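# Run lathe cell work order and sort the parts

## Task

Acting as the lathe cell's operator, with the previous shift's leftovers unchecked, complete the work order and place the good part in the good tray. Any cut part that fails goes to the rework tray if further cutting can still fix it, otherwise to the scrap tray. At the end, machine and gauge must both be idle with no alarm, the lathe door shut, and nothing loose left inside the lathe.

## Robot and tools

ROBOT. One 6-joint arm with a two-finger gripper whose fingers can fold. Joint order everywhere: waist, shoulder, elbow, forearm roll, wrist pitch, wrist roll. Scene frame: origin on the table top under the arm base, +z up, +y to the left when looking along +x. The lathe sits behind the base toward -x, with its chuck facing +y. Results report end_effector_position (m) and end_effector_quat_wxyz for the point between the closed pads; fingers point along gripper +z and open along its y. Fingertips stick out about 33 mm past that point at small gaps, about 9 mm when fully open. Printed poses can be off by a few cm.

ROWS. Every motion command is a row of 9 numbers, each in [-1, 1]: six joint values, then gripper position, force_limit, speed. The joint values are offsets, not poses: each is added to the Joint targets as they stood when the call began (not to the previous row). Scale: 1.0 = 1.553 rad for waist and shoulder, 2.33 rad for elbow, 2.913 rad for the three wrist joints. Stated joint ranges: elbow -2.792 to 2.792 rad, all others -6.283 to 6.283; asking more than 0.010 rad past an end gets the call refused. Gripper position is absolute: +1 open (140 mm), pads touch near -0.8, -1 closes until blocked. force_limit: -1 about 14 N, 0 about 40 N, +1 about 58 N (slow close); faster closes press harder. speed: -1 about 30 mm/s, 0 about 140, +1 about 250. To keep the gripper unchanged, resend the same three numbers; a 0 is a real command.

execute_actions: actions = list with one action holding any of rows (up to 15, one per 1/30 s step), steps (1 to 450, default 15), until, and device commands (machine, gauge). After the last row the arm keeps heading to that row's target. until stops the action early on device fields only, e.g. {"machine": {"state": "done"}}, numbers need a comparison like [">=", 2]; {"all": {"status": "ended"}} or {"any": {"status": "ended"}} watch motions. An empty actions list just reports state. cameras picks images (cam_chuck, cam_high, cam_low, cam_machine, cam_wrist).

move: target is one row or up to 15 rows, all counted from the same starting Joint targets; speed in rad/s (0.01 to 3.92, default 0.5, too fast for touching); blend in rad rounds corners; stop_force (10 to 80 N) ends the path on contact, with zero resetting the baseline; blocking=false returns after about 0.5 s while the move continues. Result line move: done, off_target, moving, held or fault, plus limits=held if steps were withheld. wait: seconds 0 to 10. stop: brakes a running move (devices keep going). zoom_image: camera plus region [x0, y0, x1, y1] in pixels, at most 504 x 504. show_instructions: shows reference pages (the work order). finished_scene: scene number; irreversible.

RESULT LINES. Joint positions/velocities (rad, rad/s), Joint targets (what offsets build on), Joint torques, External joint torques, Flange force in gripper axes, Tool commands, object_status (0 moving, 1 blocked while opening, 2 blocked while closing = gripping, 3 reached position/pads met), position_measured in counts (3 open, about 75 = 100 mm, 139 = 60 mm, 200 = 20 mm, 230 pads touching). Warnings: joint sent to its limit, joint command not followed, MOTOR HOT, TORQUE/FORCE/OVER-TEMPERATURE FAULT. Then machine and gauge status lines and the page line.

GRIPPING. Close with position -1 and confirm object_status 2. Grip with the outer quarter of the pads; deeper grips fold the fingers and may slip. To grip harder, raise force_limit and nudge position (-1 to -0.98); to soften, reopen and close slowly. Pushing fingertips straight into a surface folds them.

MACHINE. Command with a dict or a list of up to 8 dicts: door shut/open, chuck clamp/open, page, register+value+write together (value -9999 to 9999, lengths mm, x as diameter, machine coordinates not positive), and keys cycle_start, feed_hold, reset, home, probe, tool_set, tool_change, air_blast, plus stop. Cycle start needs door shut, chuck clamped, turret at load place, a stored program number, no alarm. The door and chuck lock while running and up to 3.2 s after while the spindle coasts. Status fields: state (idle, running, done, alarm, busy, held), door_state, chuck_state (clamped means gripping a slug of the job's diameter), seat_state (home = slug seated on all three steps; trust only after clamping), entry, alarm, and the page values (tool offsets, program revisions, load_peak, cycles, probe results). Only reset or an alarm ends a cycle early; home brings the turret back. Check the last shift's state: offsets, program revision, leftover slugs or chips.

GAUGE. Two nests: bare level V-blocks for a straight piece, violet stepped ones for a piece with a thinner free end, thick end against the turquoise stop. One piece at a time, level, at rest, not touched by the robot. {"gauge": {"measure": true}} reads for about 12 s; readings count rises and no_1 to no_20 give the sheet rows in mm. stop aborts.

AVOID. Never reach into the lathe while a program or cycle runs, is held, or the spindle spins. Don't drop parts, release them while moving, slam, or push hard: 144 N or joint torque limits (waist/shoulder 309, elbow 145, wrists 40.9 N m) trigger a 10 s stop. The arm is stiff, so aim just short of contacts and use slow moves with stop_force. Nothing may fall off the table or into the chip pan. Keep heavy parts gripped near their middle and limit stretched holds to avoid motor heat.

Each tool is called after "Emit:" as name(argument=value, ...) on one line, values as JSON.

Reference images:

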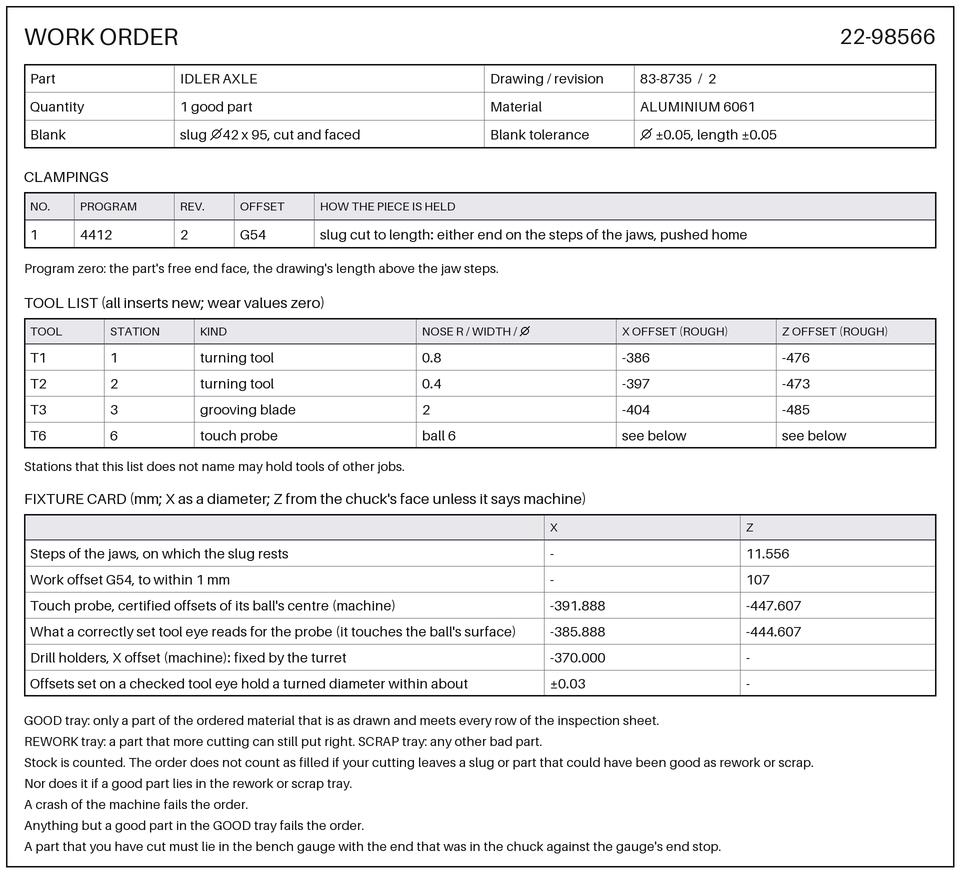

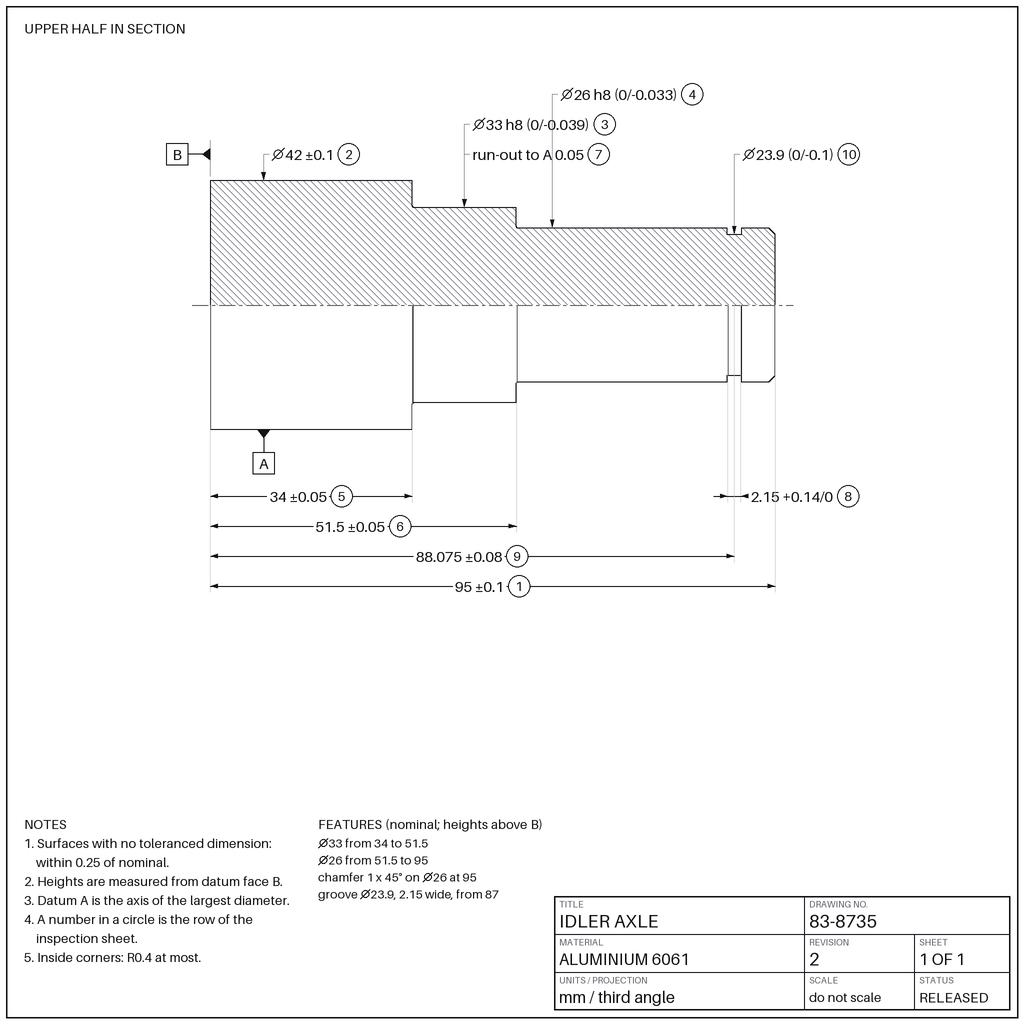

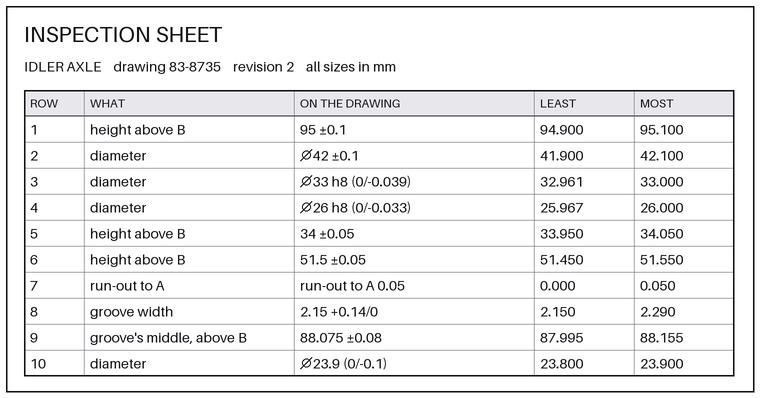

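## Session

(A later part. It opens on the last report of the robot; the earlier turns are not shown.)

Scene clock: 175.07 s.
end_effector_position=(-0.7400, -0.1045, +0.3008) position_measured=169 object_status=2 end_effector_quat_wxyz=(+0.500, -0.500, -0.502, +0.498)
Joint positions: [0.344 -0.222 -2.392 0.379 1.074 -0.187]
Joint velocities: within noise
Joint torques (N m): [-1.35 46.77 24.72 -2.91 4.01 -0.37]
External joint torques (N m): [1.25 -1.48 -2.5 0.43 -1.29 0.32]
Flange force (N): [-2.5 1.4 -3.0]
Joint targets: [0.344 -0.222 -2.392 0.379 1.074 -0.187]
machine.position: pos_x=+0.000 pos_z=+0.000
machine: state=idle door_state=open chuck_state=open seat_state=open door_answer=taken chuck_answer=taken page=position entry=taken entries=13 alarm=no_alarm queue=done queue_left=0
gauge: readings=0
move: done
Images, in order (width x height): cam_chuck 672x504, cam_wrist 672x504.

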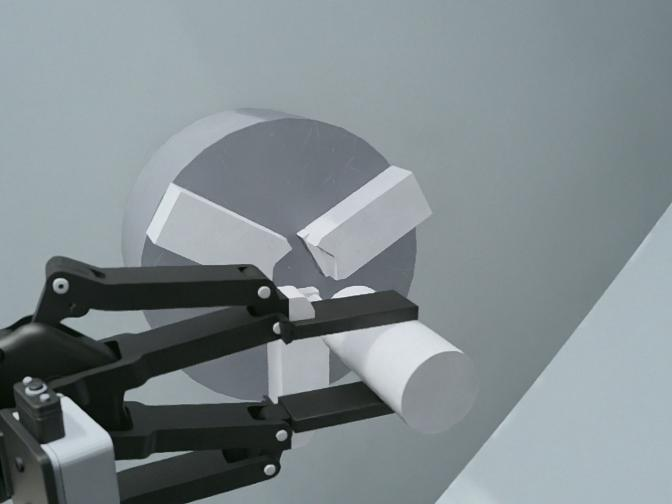

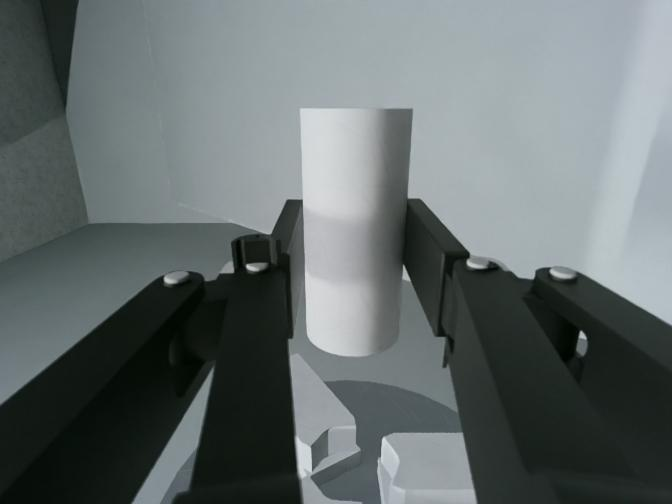

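Emit:
move(target=[[0.0634, -0.0102, 0.0101, 0.0380, 0.0049, -0.0189, -1, 0, -1],[0.1095, -0.0202, 0.0203, 0.0655, 0.0088, -0.0328, -1, 0, -1]], speed=[0.08, 0.04], blend=0.005, stop_force=15, cameras=["cam_wrist","cam_chuck"])

Emit:
zoom_image(camera="cam_wrist", region=[270, 260, 490, 464])

Scene clock: 200.23 s.
end_effector_position=(-0.7400, -0.1846, +0.3004) position_measured=169 object_status=2 end_effector_quat_wxyz=(+0.500, -0.500, -0.502, +0.498)
Joint positions: [0.514 -0.253 -2.345 0.569 1.099 -0.283]
Joint velocities: within noise
Joint torques (N m): [-0.72 50.45 24.57 -3.18 3.87 -0.38]
External joint torques (N m): [0.48 -2.02 -2.49 0.6 -1.2 0.33]
Flange force (N): [-0.6 2.8 -2.0]
Joint targets: [0.514 -0.253 -2.345 0.569 1.099 -0.283]
machine.position: pos_x=+0.000 pos_z=+0.000
machine: state=idle door_state=open chuck_state=open seat_state=open door_answer=taken chuck_answer=taken page=position entry=taken entries=13 alarm=no_alarm queue=done queue_left=0
gauge: readings=0
move: done
Images, in order (width x height): cam_chuck 672x504, cam_wrist 672x504.

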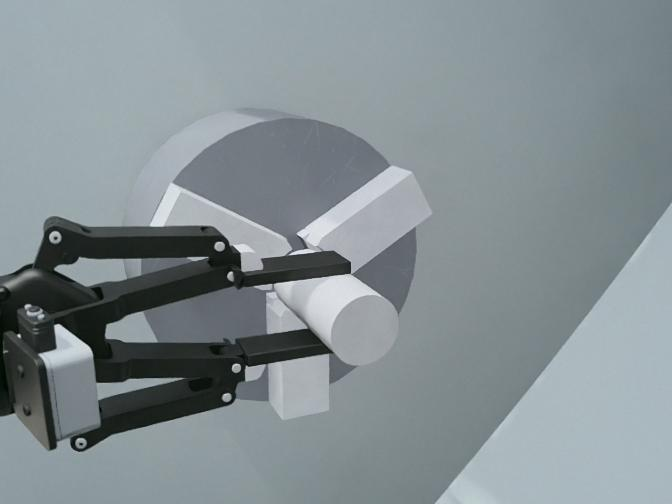

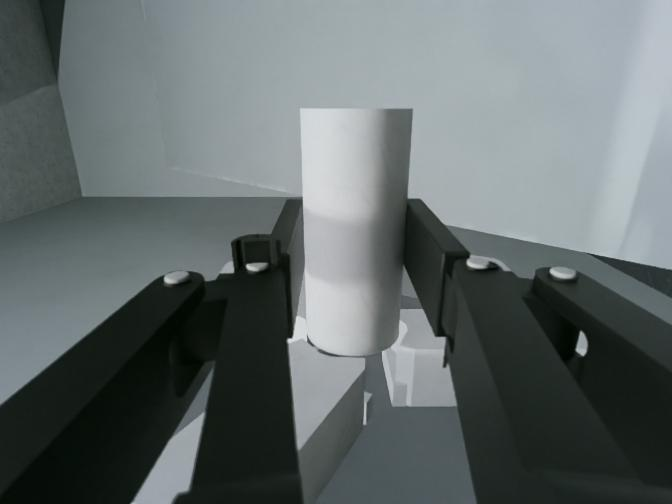

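Scaled by 2.291 from the camera's 672x504 image, which has a finer 960x720 frame.

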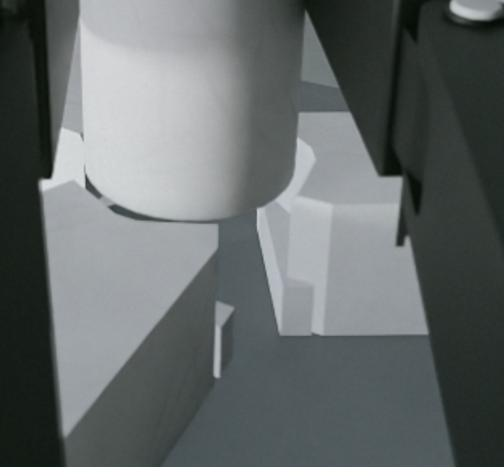

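Emit:
move(target=[0.0308, -0.0081, 0.0084, 0.0183, 0.0028, -0.0094, -1, 0, -1], speed=0.015, stop_force=15, cameras=["cam_wrist"])

Emit:
zoom_image(camera="cam_wrist", region=[270, 260, 490, 464])

Scene clock: 218.07 s.
end_effector_position=(-0.7402, -0.2024, +0.3004) position_measured=169 object_status=2 end_effector_quat_wxyz=(+0.500, -0.500, -0.502, +0.498)
Joint positions: [0.549 -0.262 -2.331 0.609 1.106 -0.303]
Joint velocities: within noise
Joint torques (N m): [13.24 50.16 28.23 -8.52 2.3 -0.29]
External joint torques (N m): [-13.4 -0.84 -6.25 5.93 0.35 0.25]
Flange force (N): [17.7 1.6 -0.5]
Joint targets: [0.548 -0.262 -2.331 0.609 1.105 -0.303]
machine.position: pos_x=+0.000 pos_z=+0.000
machine: state=idle door_state=open chuck_state=open seat_state=open door_answer=taken chuck_answer=taken page=position entry=taken entries=13 alarm=no_alarm queue=done queue_left=0
gauge: readings=0
move: contact; the forearm roll is farthest, 0.014 rad from its target
Images, in order (width x height): cam_wrist 672x504.

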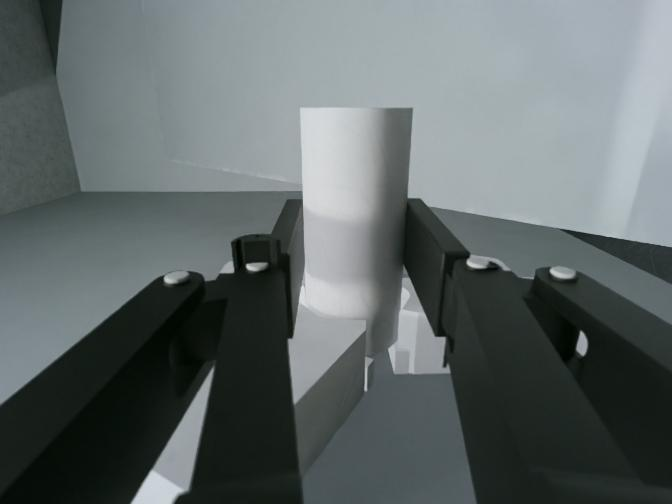

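Scaled by 2.291 from the camera's 672x504 image, which has a finer 960x720 frame.

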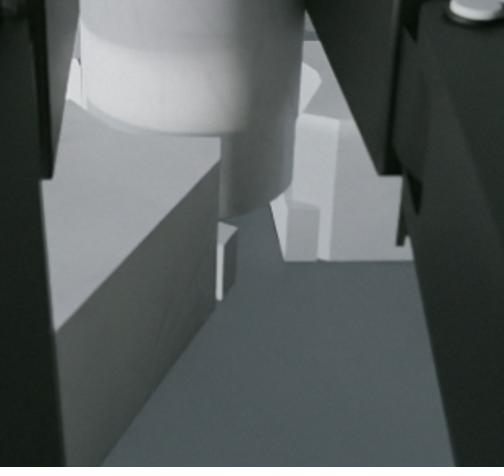

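Emit:
execute_actions(actions=[{"machine":{"chuck":"clamp"},"steps":75,"until":{"machine":{"chuck_state":"clamped"}}}], cameras=[])

Emit:
execute_actions(actions=[{"rows":[[0,0,0,0,0,0,-0.15,0,-1]],"steps":35}], cameras=[])

Emit:
execute_actions(actions=[{"rows":[[0,0,0,0,0,0,-1,0,-1]],"steps":45}], cameras=[])

Emit:
execute_actions(actions=[{"machine":{"chuck":"open"},"steps":75,"until":{"machine":{"chuck_state":"open"}}}], cameras=[])

Emit:
move(target=[0.0062, -0.0016, 0.0016, 0.0037, 0.0006, -0.0019, -1, 0, -1], speed=0.01, stop_force=22, cameras=[])

Emit:
execute_actions(actions=[{"machine":{"chuck":"clamp"},"steps":75,"until":{"machine":{"chuck_state":"clamped"}}}], cameras=["cam_wrist"])

Scene clock: 230.17 s.
end_effector_position=(-0.7402, -0.2025, +0.3004) position_measured=169 object_status=2 end_effector_quat_wxyz=(+0.500, -0.500, -0.502, +0.498)
Joint positions: [0.548 -0.262 -2.33 0.608 1.105 -0.303]
Joint velocities: within noise
Joint torques (N m): [13.47 64.47 7.66 -5.56 6.82 -0.74]
External joint torques (N m): [-13.58 -15.37 14.31 2.97 -4.18 0.7]
Flange force (N): [2.3 13.1 54.9]
Joint targets: [0.548 -0.262 -2.331 0.609 1.105 -0.303]
Tool commands: gripper/position=-1.0 gripper/force_limit=+0.0 gripper/speed=-1.0
machine.position: pos_x=+0.000 pos_z=+0.000
machine: state=idle door_state=open chuck_state=clamped seat_state=home door_answer=taken chuck_answer=taken page=position entry=taken entries=13 alarm=no_alarm queue=running queue_left=0
gauge: readings=0
No camera images: "cameras" was empty.

Scene clock: 231.53 s.
end_effector_position=(-0.7402, -0.2025, +0.3004) position_measured=148 object_status=3 end_effector_quat_wxyz=(+0.500, -0.500, -0.502, +0.498)
Joint positions: [0.548 -0.262 -2.331 0.608 1.106 -0.303]
Joint velocities: within noise
Joint torques (N m): [-1.65 48.5 22.44 -2.85 2.66 -0.32]
External joint torques (N m): [1.61 0.78 -0.53 0.26 -0.03 0.28]
Flange force (N): [-2.5 -1.0 -3.7]
Joint targets: [0.548 -0.262 -2.331 0.609 1.105 -0.303]
machine.position: pos_x=+0.000 pos_z=+0.000
machine: state=idle door_state=open chuck_state=clamped seat_state=home door_answer=taken chuck_answer=taken page=position entry=taken entries=13 alarm=no_alarm queue=done queue_left=0
gauge: readings=0
No camera images: "cameras" was empty.

Scene clock: 233.23 s.
end_effector_position=(-0.7402, -0.2025, +0.3004) position_measured=169 object_status=2 end_effector_quat_wxyz=(+0.500, -0.500, -0.502, +0.498)
Joint positions: [0.548 -0.262 -2.331 0.609 1.106 -0.303]
Joint velocities: within noise
Joint torques (N m): [-8.7 46.15 32.53 -2.02 3.29 -0.68]
External joint torques (N m): [8.48 3.36 -10.54 -0.56 -0.64 0.64]
Flange force (N): [-3.8 -1.2 -28.9]
Joint targets: [0.548 -0.262 -2.331 0.609 1.105 -0.303]
machine.position: pos_x=+0.000 pos_z=+0.000
machine: state=idle door_state=open chuck_state=clamped seat_state=home door_answer=taken chuck_answer=taken page=position entry=taken entries=13 alarm=no_alarm queue=done queue_left=0
gauge: readings=0
No camera images: "cameras" was empty.

Scene clock: 234.07 s.
end_effector_position=(-0.7402, -0.2025, +0.3004) position_measured=169 object_status=2 end_effector_quat_wxyz=(+0.500, -0.500, -0.502, +0.498)
Joint positions: [0.548 -0.262 -2.331 0.609 1.105 -0.303]
Joint velocities: within noise
Joint torques (N m): [-1.17 51.13 24.38 -3.21 3.87 -0.24]
External joint torques (N m): [1.06 -2.02 -2.42 0.63 -1.23 0.19]
Flange force (N): [-1.8 2.5 -2.6]
Joint targets: [0.548 -0.262 -2.331 0.609 1.105 -0.303]
Tool commands: gripper/position=-1.0 gripper/force_limit=+0.0 gripper/speed=-1.0
machine.position: pos_x=+0.000 pos_z=+0.000
machine: state=idle door_state=open chuck_state=open seat_state=open door_answer=taken chuck_answer=taken page=position entry=taken entries=13 alarm=no_alarm queue=running queue_left=0
gauge: readings=0
No camera images: "cameras" was empty.

Scene clock: 234.90 s.
end_effector_position=(-0.7401, -0.2034, +0.3002) position_measured=169 object_status=2 end_effector_quat_wxyz=(+0.500, -0.500, -0.502, +0.497)
Joint positions: [0.551 -0.263 -2.33 0.612 1.106 -0.304]
Joint velocities: within noise
Joint torques (N m): [16.87 49.1 31.64 -10.97 1.33 -0.52]
External joint torques (N m): [-17.31 0.61 -9.69 8.39 1.33 0.47]
Flange force (N): [23.3 1.1 -6.4]
Joint targets: [0.551 -0.263 -2.330 0.612 1.106 -0.304]
machine.position: pos_x=+0.000 pos_z=+0.000
machine: state=idle door_state=open chuck_state=open seat_state=home door_answer=taken chuck_answer=taken page=position entry=taken entries=13 alarm=no_alarm queue=running queue_left=0
gauge: readings=0
move: contact
No camera images: "cameras" was empty.

Scene clock: 235.77 s.
end_effector_position=(-0.7401, -0.2035, +0.3002) position_measured=169 object_status=2 end_effector_quat_wxyz=(+0.500, -0.500, -0.502, +0.498)
Joint positions: [0.551 -0.263 -2.33 0.612 1.106 -0.304]
Joint velocities: within noise
Joint torques (N m): [16.38 41.26 34.68 -11.31 -1.54 -0.59]
External joint torques (N m): [-16.75 8.28 -12.67 8.73 4.19 0.55]
Flange force (N): [27.1 -6.5 -22.5]
Joint targets: [0.551 -0.263 -2.330 0.612 1.106 -0.304]
Tool commands: gripper/position=-1.0 gripper/force_limit=+0.0 gripper/speed=-1.0
machine.position: pos_x=+0.000 pos_z=+0.000
machine: state=idle door_state=open chuck_state=clamped seat_state=home door_answer=taken chuck_answer=taken page=position entry=taken entries=13 alarm=no_alarm queue=running queue_left=0
gauge: readings=0
Images, in order (width x height): cam_wrist 672x504.

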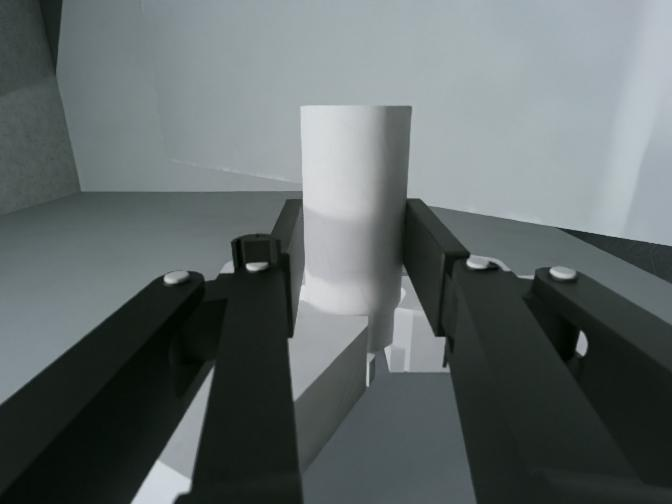

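Emit:
execute_actions(actions=[{"rows":[[0,0,0,0,0,0,0.4,0,-0.5]],"steps":40}], cameras=[])

Emit:
move(target=[[0.0747, 0.0599, -0.0575, 0.0354, 0.0227, -0.0072, 0.4, 0, -0.5],[-0.3464, 0.0679, -0.0652, -0.2101, -0.0130, 0.1044, 0.4, 0, -0.5],[-0.3464, 0.4939, -0.1403, -0.2101, -0.1799, 0.1044, 0.4, 0, -0.5],[-0.3464, 0.9755, 0.0060, -0.2101, -0.5537, 0.1044, 0.4, 0, -0.5],[-0.3464, 0.8133, 0.3133, -0.2101, -0.4483, 0.1044, 0.4, 0, -0.5]], speed=[0.15, 0.6, 0.8, 0.9, 0.9], blend=0.04, cameras=["cam_chuck"])

Emit:
execute_actions(actions=[{"machine":[{"door":"shut","page":"measuring"},{"register":"tool_call","value":6,"write":true},{"tool_change":true},{"register":"probe_z","value":122,"write":true},{"register":"probe_move_z","value":-20,"write":true},{"probe":true}],"steps":450,"until":{"machine":{"queue":["!=","running"]}}}], cameras=[])

Emit:
execute_actions(actions=[{"steps":450,"until":{"machine":{"queue":["!=","running"]}}}], cameras=[])

Emit:
execute_actions(actions=[{"machine":[{"register":"probe_move_z","value":0,"write":true},{"register":"probe_move_x","value":-40,"write":true},{"register":"probe_x","value":75,"write":true},{"register":"probe_z","value":80,"write":true},{"probe":true}],"steps":450,"until":{"machine":{"queue":["!=","running"]}}}], cameras=[])

Scene clock: 257.03 s.
end_effector_position=(-0.7401, -0.2035, +0.3002) position_measured=78 object_status=3 end_effector_quat_wxyz=(+0.500, -0.500, -0.502, +0.497)
Joint positions: [0.551 -0.263 -2.33 0.612 1.106 -0.304]
Joint velocities: within noise
Joint torques (N m): [-1.36 47.82 22.31 -2.85 2.71 -0.34]
External joint torques (N m): [1.09 1.54 -0.43 0.28 -0.09 0.3]
Flange force (N): [-1.2 -2.6 -3.7]
Joint targets: [0.551 -0.263 -2.330 0.612 1.106 -0.304]
machine.position: pos_x=+0.000 pos_z=+0.000
machine: state=idle door_state=open chuck_state=clamped seat_state=home door_answer=taken chuck_answer=taken page=position entry=taken entries=13 alarm=no_alarm queue=done queue_left=0
gauge: readings=0
No camera images: "cameras" was empty.

Scene clock: 262.63 s.
end_effector_position=(-0.0365, +0.0293, +1.2107) position_measured=78 object_status=3 end_effector_quat_wxyz=(+0.652, -0.275, -0.278, +0.650)
Joint positions: [0.013 1.001 -1.6 0 -0.2 0]
Joint velocities: within noise
Joint torques (N m): [-1.4 -61.05 26.98 -2.75 2.12 -0.27]
External joint torques (N m): [1.56 0.33 -1 0.26 -0.12 0.23]
Flange force (N): [0.0 0.0 0.0]
Joint targets: [0.013 1.001 -1.600 0.000 -0.200 0.000]
machine.position: pos_x=+0.000 pos_z=+0.000
machine: state=idle door_state=open chuck_state=clamped seat_state=home door_answer=taken chuck_answer=taken page=position entry=taken entries=13 alarm=no_alarm queue=done queue_left=0
gauge: readings=0
move: done
Images, in order (width x height): cam_chuck 672x504.

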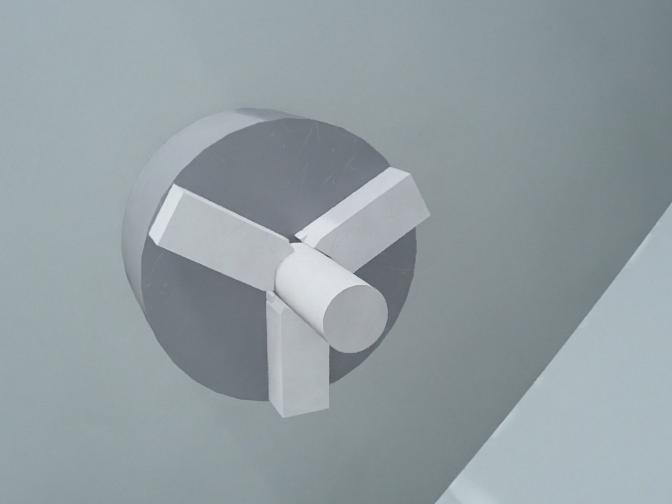

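Scene clock: 277.83 s.
end_effector_position=(-0.0365, +0.0293, +1.2108) position_measured=78 object_status=3 end_effector_quat_wxyz=(+0.652, -0.275, -0.278, +0.650)
Joint positions: [0.013 1.001 -1.6 0 -0.2 0]
Joint velocities: within noise
Joint torques (N m): [-1.71 -60.95 26.43 -2.65 2.03 -0.36]
External joint torques (N m): [1.66 0.3 -0.47 0.16 -0.04 0.32]
Flange force (N): [0.0 0.0 0.0]
Joint targets: [0.013 1.001 -1.600 0.000 -0.200 0.000]
Tool commands: gripper/position=+0.4 gripper/force_limit=+0.0 gripper/speed=-0.5
machine.measuring: probe_x=+0.000 probe_z=+122.000 probe_move_x=+0.000 probe_move_z=-20.000 probe_radius=+2.992 eye_x=+59.148 eye_z=+153.525 probe_touched=+0 probe_found_x=+0.000 probe_found_z=+0.000 set_x=-403.598 set_z=-485.186
machine: state=busy door_state=shut chuck_state=clamped seat_state=home door_answer=taken chuck_answer=taken page=measuring entry=taken entries=18 alarm=no_alarm queue=running queue_left=0
gauge: readings=0
No camera images: "cameras" was empty.

Scene clock: 278.30 s.
end_effector_position=(-0.0365, +0.0293, +1.2108) position_measured=78 object_status=3 end_effector_quat_wxyz=(+0.652, -0.275, -0.278, +0.650)
Joint positions: [0.013 1.001 -1.6 0 -0.2 0]
Joint velocities: within noise
Joint torques (N m): [-0.85 -60.86 26.34 -2.76 2 -0.29]
External joint torques (N m): [1 -0.71 -0.82 0.31 -0.04 0.25]
Flange force (N): [0.0 0.0 0.0]
Joint targets: [0.013 1.001 -1.600 0.000 -0.200 0.000]
Tool commands: gripper/position=+0.4 gripper/force_limit=+0.0 gripper/speed=-0.5
machine.measuring: probe_x=+0.000 probe_z=+122.000 probe_move_x=+0.000 probe_move_z=-20.000 probe_radius=+2.992 eye_x=+59.148 eye_z=+153.525 probe_touched=+1 probe_found_x=+0.000 probe_found_z=+106.568 set_x=-403.598 set_z=-485.186
machine: state=idle door_state=shut chuck_state=clamped seat_state=home door_answer=taken chuck_answer=taken page=measuring entry=taken entries=18 alarm=no_alarm queue=done queue_left=0
gauge: readings=0
No camera images: "cameras" was empty.

Scene clock: 285.37 s.
end_effector_position=(-0.0365, +0.0293, +1.2108) position_measured=78 object_status=3 end_effector_quat_wxyz=(+0.652, -0.275, -0.278, +0.650)
Joint positions: [0.013 1.001 -1.6 0 -0.2 0]
Joint velocities: within noise
Joint torques (N m): [-1 -60.76 26.15 -2.71 2.09 -0.26]
External joint torques (N m): [1.09 -0.44 -0.6 0.26 -0.13 0.23]
Flange force (N): [0.0 0.0 0.0]
Joint targets: [0.013 1.001 -1.600 0.000 -0.200 0.000]
Tool commands: gripper/position=+0.4 gripper/force_limit=+0.0 gripper/speed=-0.5
machine.measuring: probe_x=+75.000 probe_z=+80.000 probe_move_x=-40.000 probe_move_z=+0.000 probe_radius=+2.992 eye_x=+59.148 eye_z=+153.525 probe_touched=+1 probe_found_x=+41.999 probe_found_z=+80.000 set_x=-403.598 set_z=-485.186
machine: state=idle door_state=shut chuck_state=clamped seat_state=home door_answer=taken chuck_answer=taken page=measuring entry=taken entries=23 alarm=no_alarm queue=done queue_left=0
gauge: readings=0
No camera images: "cameras" was empty.

Emit:
execute_actions(actions=[{"machine":[{"register":"g54_z","value":106.565,"write":true},{"register":"t2_x_wear","value":0.08,"write":true},{"page":"program"},{"cycle_start":true}],"steps":450,"until":{"machine":{"queue":["!=","running"]}}}], cameras=[])

Emit:
execute_actions(actions=[{"steps":450,"until":{"machine":{"state":["!=","running"]}}}], cameras=["cam_chuck"])

Emit:
execute_actions(actions=[{"steps":450,"until":{"machine":{"state":["!=","running"]}}}], cameras=[])

Emit:
execute_actions(actions=[{"steps":450,"until":{"machine":{"state":["!=","running"]}}}], cameras=[])

Emit:
execute_actions(actions=[{"steps":450,"until":{"machine":{"state":["!=","running"]}}}], cameras=[])

Emit:
execute_actions(actions=[{"steps":450,"until":{"machine":{"state":["!=","running"]}}}], cameras=[])

Emit:
execute_actions(actions=[{"steps":450,"until":{"machine":{"state":["!=","running"]}}}], cameras=[])

Scene clock: 314.23 s.
end_effector_position=(-0.0365, +0.0293, +1.2108) position_measured=78 object_status=3 end_effector_quat_wxyz=(+0.652, -0.275, -0.278, +0.650)
Joint positions: [0.013 1.001 -1.6 0 -0.2 0]
Joint velocities: within noise
Joint torques (N m): [-1.16 -60.94 26.14 -2.69 2.04 -0.28]
External joint torques (N m): [1.36 0.01 -0.25 0.21 -0.05 0.25]
Flange force (N): [0.0 0.0 0.0]
Joint targets: [0.013 1.001 -1.600 0.000 -0.200 0.000]
Tool commands: gripper/position=+0.4 gripper/force_limit=+0.0 gripper/speed=-0.5
machine.program: program=+4412 tool_call=+6 tool_in_place=+1 program_revision=+2 program_offset=+54 load_peak=+10 stored1_number=+2184 stored1_revision=+4 stored2_number=+5658 stored2_revision=+5 stored3_number=+4412 stored3_revision=+2 stored4_number=+0 stored4_revision=+0 cycles=+0
machine: state=running door_state=shut chuck_state=clamped seat_state=home door_answer=taken chuck_answer=taken page=program entry=taken entries=26 alarm=no_alarm queue=running queue_left=0
gauge: readings=0
No camera images: "cameras" was empty.

Scene clock: 329.43 s.
end_effector_position=(-0.0365, +0.0293, +1.2108) position_measured=78 object_status=3 end_effector_quat_wxyz=(+0.652, -0.275, -0.278, +0.650)
Joint positions: [0.013 1.001 -1.6 0 -0.2 0]
Joint velocities: within noise
Joint torques (N m): [-1.03 -61.09 26.02 -2.74 2.08 -0.24]
External joint torques (N m): [0.96 0.48 -0.21 0.26 -0.1 0.21]
Flange force (N): [0.0 0.0 0.0]
Joint targets: [0.013 1.001 -1.600 0.000 -0.200 0.000]
Tool commands: gripper/position=+0.4 gripper/force_limit=+0.0 gripper/speed=-0.5
machine.program: program=+4412 tool_call=+6 tool_in_place=+1 program_revision=+2 program_offset=+54 load_peak=+10 stored1_number=+2184 stored1_revision=+4 stored2_number=+5658 stored2_revision=+5 stored3_number=+4412 stored3_revision=+2 stored4_number=+0 stored4_revision=+0 cycles=+0
machine: state=running door_state=shut chuck_state=clamped seat_state=home door_answer=taken chuck_answer=taken page=program entry=taken entries=26 alarm=no_alarm queue=running queue_left=0
gauge: readings=0
Images, in order (width x height): cam_chuck 672x504.

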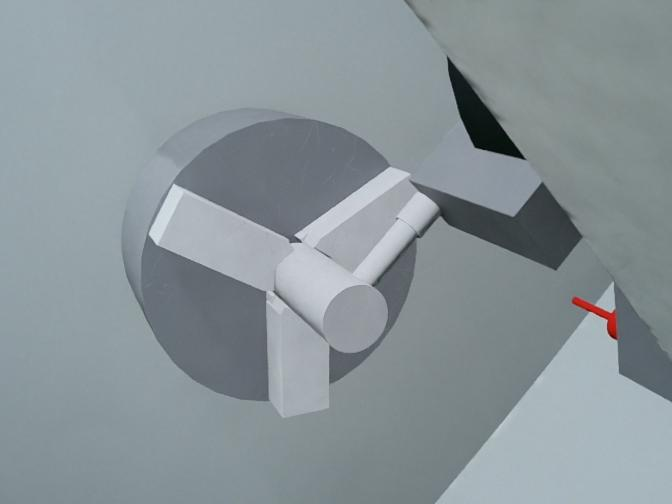

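Scene clock: 344.63 s.
end_effector_position=(-0.0365, +0.0293, +1.2108) position_measured=78 object_status=3 end_effector_quat_wxyz=(+0.652, -0.275, -0.278, +0.650)
Joint positions: [0.013 1.001 -1.6 0 -0.2 0]
Joint velocities: within noise
Joint torques (N m): [-1.23 -61.33 26.23 -2.69 2.1 -0.35]
External joint torques (N m): [1.27 0.58 -0.47 0.22 -0.13 0.32]
Flange force (N): [0.0 0.0 0.0]
Joint targets: [0.013 1.001 -1.600 0.000 -0.200 0.000]
Tool commands: gripper/position=+0.4 gripper/force_limit=+0.0 gripper/speed=-0.5
machine.program: program=+4412 tool_call=+6 tool_in_place=+1 program_revision=+2 program_offset=+54 load_peak=+10 stored1_number=+2184 stored1_revision=+4 stored2_number=+5658 stored2_revision=+5 stored3_number=+4412 stored3_revision=+2 stored4_number=+0 stored4_revision=+0 cycles=+0
machine: state=running door_state=shut chuck_state=clamped seat_state=home door_answer=taken chuck_answer=taken page=program entry=taken entries=26 alarm=no_alarm queue=running queue_left=0
gauge: readings=0
No camera images: "cameras" was empty.

Scene clock: 359.83 s.
end_effector_position=(-0.0365, +0.0293, +1.2108) position_measured=78 object_status=3 end_effector_quat_wxyz=(+0.652, -0.275, -0.278, +0.650)
Joint positions: [0.013 1.001 -1.6 0 -0.2 0]
Joint velocities: within noise
Joint torques (N m): [-0.81 -60.69 26.06 -2.75 2.05 -0.3]
External joint torques (N m): [0.99 -1.03 -0.59 0.3 -0.09 0.26]
Flange force (N): [0.0 0.0 0.0]
Joint targets: [0.013 1.001 -1.600 0.000 -0.200 0.000]
Tool commands: gripper/position=+0.4 gripper/force_limit=+0.0 gripper/speed=-0.5
machine.program: program=+4412 tool_call=+6 tool_in_place=+2 program_revision=+2 program_offset=+54 load_peak=+10 stored1_number=+2184 stored1_revision=+4 stored2_number=+5658 stored2_revision=+5 stored3_number=+4412 stored3_revision=+2 stored4_number=+0 stored4_revision=+0 cycles=+0
machine: state=running door_state=shut chuck_state=clamped seat_state=home door_answer=taken chuck_answer=taken page=program entry=taken entries=26 alarm=no_alarm queue=running queue_left=0
gauge: readings=0
No camera images: "cameras" was empty.

Scene clock: 375.03 s.
end_effector_position=(-0.0365, +0.0293, +1.2108) position_measured=78 object_status=3 end_effector_quat_wxyz=(+0.652, -0.275, -0.278, +0.650)
Joint positions: [0.013 1.001 -1.6 0 -0.2 0]
Joint velocities: within noise
Joint torques (N m): [-1.32 -61.27 26.26 -2.69 2.03 -0.25]
External joint torques (N m): [1.29 0.05 -0.55 0.23 -0.05 0.22]
Flange force (N): [0.0 0.0 0.0]
Joint targets: [0.013 1.001 -1.600 0.000 -0.200 0.000]
Tool commands: gripper/position=+0.4 gripper/force_limit=+0.0 gripper/speed=-0.5
machine.program: program=+4412 tool_call=+6 tool_in_place=+2 program_revision=+2 program_offset=+54 load_peak=+10 stored1_number=+2184 stored1_revision=+4 stored2_number=+5658 stored2_revision=+5 stored3_number=+4412 stored3_revision=+2 stored4_number=+0 stored4_revision=+0 cycles=+0
machine: state=running door_state=shut chuck_state=clamped seat_state=home door_answer=taken chuck_answer=taken page=program entry=taken entries=26 alarm=no_alarm queue=running queue_left=0
gauge: readings=0
No camera images: "cameras" was empty.

Scene clock: 390.23 s.
end_effector_position=(-0.0365, +0.0293, +1.2108) position_measured=78 object_status=3 end_effector_quat_wxyz=(+0.652, -0.275, -0.278, +0.650)
Joint positions: [0.013 1.001 -1.6 0 -0.2 0]
Joint velocities: within noise
Joint torques (N m): [-1.19 -61.1 26.33 -2.6 2.02 -0.31]
External joint torques (N m): [1.25 -0.02 -0.6 0.13 -0.04 0.27]
Flange force (N): [0.0 0.0 0.0]
Joint targets: [0.013 1.001 -1.600 0.000 -0.200 0.000]
Tool commands: gripper/position=+0.4 gripper/force_limit=+0.0 gripper/speed=-0.5
machine.program: program=+4412 tool_call=+6 tool_in_place=+3 program_revision=+2 program_offset=+54 load_peak=+10 stored1_number=+2184 stored1_revision=+4 stored2_number=+5658 stored2_revision=+5 stored3_number=+4412 stored3_revision=+2 stored4_number=+0 stored4_revision=+0 cycles=+0
machine: state=running door_state=shut chuck_state=clamped seat_state=home door_answer=taken chuck_answer=taken page=program entry=taken entries=26 alarm=no_alarm queue=running queue_left=0
gauge: readings=0
No camera images: "cameras" was empty.

Scene clock: 395.83 s.
end_effector_position=(-0.0365, +0.0293, +1.2108) position_measured=78 object_status=3 end_effector_quat_wxyz=(+0.652, -0.275, -0.278, +0.650)
Joint positions: [0.013 1.001 -1.6 0 -0.2 0]
Joint velocities: within noise
Joint torques (N m): [-1.62 -61.32 26.32 -2.75 2 -0.26]
External joint torques (N m): [1.34 0.41 -0.5 0.27 -0.01 0.23]
Flange force (N): [0.0 0.0 0.0]
Joint targets: [0.013 1.001 -1.600 0.000 -0.200 0.000]
Tool commands: gripper/position=+0.4 gripper/force_limit=+0.0 gripper/speed=-0.5
machine.program: program=+4412 tool_call=+6 tool_in_place=+3 program_revision=+2 program_offset=+54 load_peak=+10 stored1_number=+2184 stored1_revision=+4 stored2_number=+5658 stored2_revision=+5 stored3_number=+4412 stored3_revision=+2 stored4_number=+0 stored4_revision=+0 cycles=+1
machine: state=done door_state=shut chuck_state=clamped seat_state=home door_answer=taken chuck_answer=taken page=program entry=taken entries=26 alarm=no_alarm queue=done queue_left=0
gauge: readings=0
No camera images: "cameras" was empty.

Emit:
execute_actions(actions=[{"machine":[{"page":"measuring"},{"tool_change":true},{"register":"probe_x","value":62,"write":true},{"register":"probe_z","value":82,"write":true},{"probe":true}],"steps":450,"until":{"machine":{"queue":["!=","running"]}}}], cameras=[])

Emit:
execute_actions(actions=[{"machine":[{"register":"probe_z","value":54.5,"write":true},{"probe":true}],"steps":450,"until":{"machine":{"queue":["!=","running"]}}}], cameras=[])

Scene clock: 415.63 s.
end_effector_position=(-0.0365, +0.0293, +1.2108) position_measured=78 object_status=3 end_effector_quat_wxyz=(+0.652, -0.275, -0.278, +0.650)
Joint positions: [0.013 1.001 -1.6 0 -0.2 0]
Joint velocities: within noise
Joint torques (N m): [-1.04 -60.59 26.19 -2.84 2.02 -0.18]
External joint torques (N m): [1.05 -0.57 -0.42 0.37 -0.04 0.15]
Flange force (N): [0.0 0.0 0.0]
Joint targets: [0.013 1.001 -1.600 0.000 -0.200 0.000]
Tool commands: gripper/position=+0.4 gripper/force_limit=+0.0 gripper/speed=-0.5
machine.measuring: probe_x=+62.000 probe_z=+82.000 probe_move_x=-40.000 probe_move_z=+0.000 probe_radius=+2.992 eye_x=+59.148 eye_z=+153.525 probe_touched=+1 probe_found_x=+26.070 probe_found_z=+82.000 set_x=-403.598 set_z=-485.186
machine: state=done door_state=shut chuck_state=clamped seat_state=home door_answer=taken chuck_answer=taken page=measuring entry=taken entries=30 alarm=no_alarm queue=done queue_left=0
gauge: readings=0
No camera images: "cameras" was empty.

Scene clock: 422.07 s.
end_effector_position=(-0.0365, +0.0293, +1.2108) position_measured=78 object_status=3 end_effector_quat_wxyz=(+0.652, -0.275, -0.278, +0.650)
Joint positions: [0.013 1.001 -1.6 0 -0.2 0]
Joint velocities: within noise
Joint torques (N m): [-0.87 -60.89 26.42 -2.67 2.05 -0.3]
External joint torques (N m): [1.14 -0.6 -0.77 0.21 -0.08 0.27]
Flange force (N): [0.0 0.0 0.0]
Joint targets: [0.013 1.001 -1.600 0.000 -0.200 0.000]
Tool commands: gripper/position=+0.4 gripper/force_limit=+0.0 gripper/speed=-0.5
machine.measuring: probe_x=+62.000 probe_z=+54.500 probe_move_x=-40.000 probe_move_z=+0.000 probe_radius=+2.992 eye_x=+59.148 eye_z=+153.525 probe_touched=+1 probe_found_x=+33.066 probe_found_z=+54.500 set_x=-403.598 set_z=-485.186
machine: state=done door_state=shut chuck_state=clamped seat_state=home door_answer=taken chuck_answer=taken page=measuring entry=taken entries=32 alarm=no_alarm queue=done queue_left=0
gauge: readings=0
No camera images: "cameras" was empty.

Emit:
execute_actions(actions=[{"machine":[{"register":"t2_x_wear","value":-0.0055,"write":true},{"page":"tools"},{"cycle_start":true}],"steps":450,"until":{"machine":{"queue":["!=","running"]}}}], cameras=[])

Emit:
execute_actions(actions=[{"steps":450,"until":{"machine":{"state":["!=","running"]}}}], cameras=[])

Emit:
execute_actions(actions=[{"steps":450,"until":{"machine":{"state":["!=","running"]}}}], cameras=[])

Emit:
execute_actions(actions=[{"steps":450,"until":{"machine":{"state":["!=","running"]}}}], cameras=[])

Emit:
execute_actions(actions=[{"steps":450,"until":{"machine":{"state":["!=","running"]}}}], cameras=[])

Emit:
execute_actions(actions=[{"steps":450,"until":{"machine":{"state":["!=","running"]}}}], cameras=[])

Emit:
execute_actions(actions=[{"steps":450,"until":{"machine":{"state":["!=","running"]}}}], cameras=[])

Emit:
execute_actions(actions=[{"machine":[{"page":"measuring"},{"tool_change":true},{"register":"probe_z","value":82,"write":true},{"probe":true}],"steps":450,"until":{"machine":{"queue":["!=","running"]}}}], cameras=[])

Scene clock: 455.20 s.
end_effector_position=(-0.0365, +0.0293, +1.2108) position_measured=78 object_status=3 end_effector_quat_wxyz=(+0.652, -0.275, -0.278, +0.650)
Joint positions: [0.013 1.001 -1.6 0 -0.2 0]
Joint velocities: within noise
Joint torques (N m): [-1.16 -60.23 26.05 -2.69 2.11 -0.27]
External joint torques (N m): [1.44 -1.14 -0.35 0.22 -0.13 0.24]
Flange force (N): [0.0 0.0 0.0]
Joint targets: [0.013 1.001 -1.600 0.000 -0.200 0.000]
Tool commands: gripper/position=+0.4 gripper/force_limit=+0.0 gripper/speed=-0.5
machine.tools: t1_x=-386.020 t1_x_wear=+0.000 t1_z=-476.202 t1_z_wear=+0.000 t1_radius=+0.800 t1_station=+1.000 t2_x=-397.476 t2_x_wear=-0.005 t2_z=-473.267 t2_z_wear=+0.000 t2_radius=+0.400 t2_station=+2.000 t3_x=-403.598 t3_x_wear=+0.000 t3_z=-485.182 t3_z_wear=+0.000 t3_radius=+0.000 t3_station=+3.000 t4_x=-370.000 t4_x_wear=+0.000 t4_z=-426.283 t4_z_wear=+0.000 t4_radius=+0.000 t4_station=+4.000 t5_x=-415.106 t5_x_wear=+0.000 t5_z=-423.147 t5_z_wear=+0.000 t5_radius=+0.400 t5_station=+5.000 t6_x=-391.888 t6_x_wear=+0.000 t6_z=-447.607 t6_z_wear=+0.000 t6_radius=+3.000 t6_station=+6.000
machine: state=running door_state=shut chuck_state=clamped seat_state=home door_answer=taken chuck_answer=taken page=tools entry=taken entries=34 alarm=no_alarm queue=running queue_left=0
gauge: readings=0
No camera images: "cameras" was empty.

Scene clock: 470.40 s.
end_effector_position=(-0.0365, +0.0293, +1.2108) position_measured=78 object_status=3 end_effector_quat_wxyz=(+0.652, -0.275, -0.278, +0.650)
Joint positions: [0.013 1.001 -1.6 0 -0.2 0]
Joint velocities: within noise
Joint torques (N m): [-1.3 -61.09 26.11 -2.81 2 -0.34]
External joint torques (N m): [1.19 0.48 -0.12 0.31 0 0.31]
Flange force (N): [0.0 0.0 0.0]
Joint targets: [0.013 1.001 -1.600 0.000 -0.200 0.000]
Tool commands: gripper/position=+0.4 gripper/force_limit=+0.0 gripper/speed=-0.5
machine.tools: t1_x=-386.020 t1_x_wear=+0.000 t1_z=-476.202 t1_z_wear=+0.000 t1_radius=+0.800 t1_station=+1.000 t2_x=-397.476 t2_x_wear=-0.005 t2_z=-473.267 t2_z_wear=+0.000 t2_radius=+0.400 t2_station=+2.000 t3_x=-403.598 t3_x_wear=+0.000 t3_z=-485.182 t3_z_wear=+0.000 t3_radius=+0.000 t3_station=+3.000 t4_x=-370.000 t4_x_wear=+0.000 t4_z=-426.283 t4_z_wear=+0.000 t4_radius=+0.000 t4_station=+4.000 t5_x=-415.106 t5_x_wear=+0.000 t5_z=-423.147 t5_z_wear=+0.000 t5_radius=+0.400 t5_station=+5.000 t6_x=-391.888 t6_x_wear=+0.000 t6_z=-447.607 t6_z_wear=+0.000 t6_radius=+3.000 t6_station=+6.000
machine: state=running door_state=shut chuck_state=clamped seat_state=home door_answer=taken chuck_answer=taken page=tools entry=taken entries=34 alarm=no_alarm queue=running queue_left=0
gauge: readings=0
No camera images: "cameras" was empty.

Scene clock: 485.60 s.
end_effector_position=(-0.0365, +0.0293, +1.2108) position_measured=78 object_status=3 end_effector_quat_wxyz=(+0.652, -0.275, -0.278, +0.650)
Joint positions: [0.013 1.001 -1.6 0 -0.2 0]
Joint velocities: within noise
Joint torques (N m): [-0.9 -60.96 26.21 -2.68 2.07 -0.27]
External joint torques (N m): [0.99 -0.75 -0.53 0.21 -0.09 0.24]
Flange force (N): [0.0 0.0 0.0]
Joint targets: [0.013 1.001 -1.600 0.000 -0.200 0.000]
Tool commands: gripper/position=+0.4 gripper/force_limit=+0.0 gripper/speed=-0.5
machine.tools: t1_x=-386.020 t1_x_wear=+0.000 t1_z=-476.202 t1_z_wear=+0.000 t1_radius=+0.800 t1_station=+1.000 t2_x=-397.476 t2_x_wear=-0.005 t2_z=-473.267 t2_z_wear=+0.000 t2_radius=+0.400 t2_station=+2.000 t3_x=-403.598 t3_x_wear=+0.000 t3_z=-485.182 t3_z_wear=+0.000 t3_radius=+0.000 t3_station=+3.000 t4_x=-370.000 t4_x_wear=+0.000 t4_z=-426.283 t4_z_wear=+0.000 t4_radius=+0.000 t4_station=+4.000 t5_x=-415.106 t5_x_wear=+0.000 t5_z=-423.147 t5_z_wear=+0.000 t5_radius=+0.400 t5_station=+5.000 t6_x=-391.888 t6_x_wear=+0.000 t6_z=-447.607 t6_z_wear=+0.000 t6_radius=+3.000 t6_station=+6.000
machine: state=running door_state=shut chuck_state=clamped seat_state=home door_answer=taken chuck_answer=taken page=tools entry=taken entries=34 alarm=no_alarm queue=running queue_left=0
gauge: readings=0
No camera images: "cameras" was empty.

Scene clock: 500.80 s.
end_effector_position=(-0.0365, +0.0293, +1.2108) position_measured=78 object_status=3 end_effector_quat_wxyz=(+0.652, -0.275, -0.278, +0.650)
Joint positions: [0.013 1.001 -1.6 0 -0.2 0]
Joint velocities: within noise
Joint torques (N m): [-1.1 -61.05 26.22 -2.71 1.99 -0.34]
External joint torques (N m): [1.2 -0.45 -0.71 0.26 -0.03 0.31]
Flange force (N): [0.0 0.0 0.0]
Joint targets: [0.013 1.001 -1.600 0.000 -0.200 0.000]
Tool commands: gripper/position=+0.4 gripper/force_limit=+0.0 gripper/speed=-0.5
machine.tools: t1_x=-386.020 t1_x_wear=+0.000 t1_z=-476.202 t1_z_wear=+0.000 t1_radius=+0.800 t1_station=+1.000 t2_x=-397.476 t2_x_wear=-0.005 t2_z=-473.267 t2_z_wear=+0.000 t2_radius=+0.400 t2_station=+2.000 t3_x=-403.598 t3_x_wear=+0.000 t3_z=-485.182 t3_z_wear=+0.000 t3_radius=+0.000 t3_station=+3.000 t4_x=-370.000 t4_x_wear=+0.000 t4_z=-426.283 t4_z_wear=+0.000 t4_radius=+0.000 t4_station=+4.000 t5_x=-415.106 t5_x_wear=+0.000 t5_z=-423.147 t5_z_wear=+0.000 t5_radius=+0.400 t5_station=+5.000 t6_x=-391.888 t6_x_wear=+0.000 t6_z=-447.607 t6_z_wear=+0.000 t6_radius=+3.000 t6_station=+6.000
machine: state=running door_state=shut chuck_state=clamped seat_state=home door_answer=taken chuck_answer=taken page=tools entry=taken entries=34 alarm=no_alarm queue=running queue_left=0
gauge: readings=0
No camera images: "cameras" was empty.

Scene clock: 516.00 s.
end_effector_position=(-0.0365, +0.0293, +1.2108) position_measured=78 object_status=3 end_effector_quat_wxyz=(+0.652, -0.275, -0.278, +0.650)
Joint positions: [0.013 1.001 -1.6 0 -0.2 0]
Joint velocities: within noise
Joint torques (N m): [-1.06 -61.26 26.05 -2.74 2.07 -0.25]
External joint torques (N m): [1.16 -0.33 -0.58 0.29 -0.11 0.22]
Flange force (N): [0.0 0.0 0.0]
Joint targets: [0.013 1.001 -1.600 0.000 -0.200 0.000]
Tool commands: gripper/position=+0.4 gripper/force_limit=+0.0 gripper/speed=-0.5
machine.tools: t1_x=-386.020 t1_x_wear=+0.000 t1_z=-476.202 t1_z_wear=+0.000 t1_radius=+0.800 t1_station=+1.000 t2_x=-397.476 t2_x_wear=-0.005 t2_z=-473.267 t2_z_wear=+0.000 t2_radius=+0.400 t2_station=+2.000 t3_x=-403.598 t3_x_wear=+0.000 t3_z=-485.182 t3_z_wear=+0.000 t3_radius=+0.000 t3_station=+3.000 t4_x=-370.000 t4_x_wear=+0.000 t4_z=-426.283 t4_z_wear=+0.000 t4_radius=+0.000 t4_station=+4.000 t5_x=-415.106 t5_x_wear=+0.000 t5_z=-423.147 t5_z_wear=+0.000 t5_radius=+0.400 t5_station=+5.000 t6_x=-391.888 t6_x_wear=+0.000 t6_z=-447.607 t6_z_wear=+0.000 t6_radius=+3.000 t6_station=+6.000
machine: state=running door_state=shut chuck_state=clamped seat_state=home door_answer=taken chuck_answer=taken page=tools entry=taken entries=34 alarm=no_alarm queue=running queue_left=0
gauge: readings=0
No camera images: "cameras" was empty.

Scene clock: 531.20 s.
end_effector_position=(-0.0365, +0.0293, +1.2108) position_measured=78 object_status=3 end_effector_quat_wxyz=(+0.652, -0.275, -0.278, +0.650)
Joint positions: [0.013 1.001 -1.6 0 -0.2 0]
Joint velocities: within noise
Joint torques (N m): [-0.72 -60.85 26.2 -2.69 2.09 -0.36]
External joint torques (N m): [0.82 -0.92 -0.62 0.24 -0.12 0.33]
Flange force (N): [0.0 0.0 0.0]
Joint targets: [0.013 1.001 -1.600 0.000 -0.200 0.000]
Tool commands: gripper/position=+0.4 gripper/force_limit=+0.0 gripper/speed=-0.5
machine.tools: t1_x=-386.020 t1_x_wear=+0.000 t1_z=-476.202 t1_z_wear=+0.000 t1_radius=+0.800 t1_station=+1.000 t2_x=-397.476 t2_x_wear=-0.005 t2_z=-473.267 t2_z_wear=+0.000 t2_radius=+0.400 t2_station=+2.000 t3_x=-403.598 t3_x_wear=+0.000 t3_z=-485.182 t3_z_wear=+0.000 t3_radius=+0.000 t3_station=+3.000 t4_x=-370.000 t4_x_wear=+0.000 t4_z=-426.283 t4_z_wear=+0.000 t4_radius=+0.000 t4_station=+4.000 t5_x=-415.106 t5_x_wear=+0.000 t5_z=-423.147 t5_z_wear=+0.000 t5_radius=+0.400 t5_station=+5.000 t6_x=-391.888 t6_x_wear=+0.000 t6_z=-447.607 t6_z_wear=+0.000 t6_radius=+3.000 t6_station=+6.000
machine: state=running door_state=shut chuck_state=clamped seat_state=home door_answer=taken chuck_answer=taken page=tools entry=taken entries=34 alarm=no_alarm queue=running queue_left=0
gauge: readings=0
No camera images: "cameras" was empty.

Scene clock: 536.60 s.
end_effector_position=(-0.0365, +0.0293, +1.2108) position_measured=78 object_status=3 end_effector_quat_wxyz=(+0.652, -0.275, -0.278, +0.650)
Joint positions: [0.013 1.001 -1.6 0 -0.2 0]
Joint velocities: within noise
Joint torques (N m): [-0.72 -60.36 26.29 -2.7 2.06 -0.27]
External joint torques (N m): [0.68 -0.28 -0.35 0.22 -0.07 0.24]
Flange force (N): [0.0 0.0 0.0]
Joint targets: [0.013 1.001 -1.600 0.000 -0.200 0.000]
Tool commands: gripper/position=+0.4 gripper/force_limit=+0.0 gripper/speed=-0.5
machine.tools: t1_x=-386.020 t1_x_wear=+0.000 t1_z=-476.202 t1_z_wear=+0.000 t1_radius=+0.800 t1_station=+1.000 t2_x=-397.476 t2_x_wear=-0.005 t2_z=-473.267 t2_z_wear=+0.000 t2_radius=+0.400 t2_station=+2.000 t3_x=-403.598 t3_x_wear=+0.000 t3_z=-485.182 t3_z_wear=+0.000 t3_radius=+0.000 t3_station=+3.000 t4_x=-370.000 t4_x_wear=+0.000 t4_z=-426.283 t4_z_wear=+0.000 t4_radius=+0.000 t4_station=+4.000 t5_x=-415.106 t5_x_wear=+0.000 t5_z=-423.147 t5_z_wear=+0.000 t5_radius=+0.400 t5_station=+5.000 t6_x=-391.888 t6_x_wear=+0.000 t6_z=-447.607 t6_z_wear=+0.000 t6_radius=+3.000 t6_station=+6.000
machine: state=done door_state=shut chuck_state=clamped seat_state=home door_answer=taken chuck_answer=taken page=tools entry=taken entries=34 alarm=no_alarm queue=done queue_left=0
gauge: readings=0
No camera images: "cameras" was empty.

Scene clock: 549.43 s.
end_effector_position=(-0.0365, +0.0293, +1.2108) position_measured=78 object_status=3 end_effector_quat_wxyz=(+0.652, -0.275, -0.278, +0.650)
Joint positions: [0.013 1.001 -1.6 0 -0.2 0]
Joint velocities: within noise
Joint torques (N m): [-1.06 -60.9 26.08 -2.63 2.01 -0.21]
External joint torques (N m): [1.23 -0.34 -0.35 0.16 -0.03 0.18]
Flange force (N): [0.0 0.0 0.0]
Joint targets: [0.013 1.001 -1.600 0.000 -0.200 0.000]
Tool commands: gripper/position=+0.4 gripper/force_limit=+0.0 gripper/speed=-0.5
machine.measuring: probe_x=+62.000 probe_z=+82.000 probe_move_x=-40.000 probe_move_z=+0.000 probe_radius=+2.992 eye_x=+59.148 eye_z=+153.525 probe_touched=+1 probe_found_x=+25.977 probe_found_z=+82.000 set_x=-403.598 set_z=-485.186
machine: state=done door_state=shut chuck_state=clamped seat_state=home door_answer=taken chuck_answer=taken page=measuring entry=taken entries=37 alarm=no_alarm queue=done queue_left=0
gauge: readings=0
No camera images: "cameras" was empty.


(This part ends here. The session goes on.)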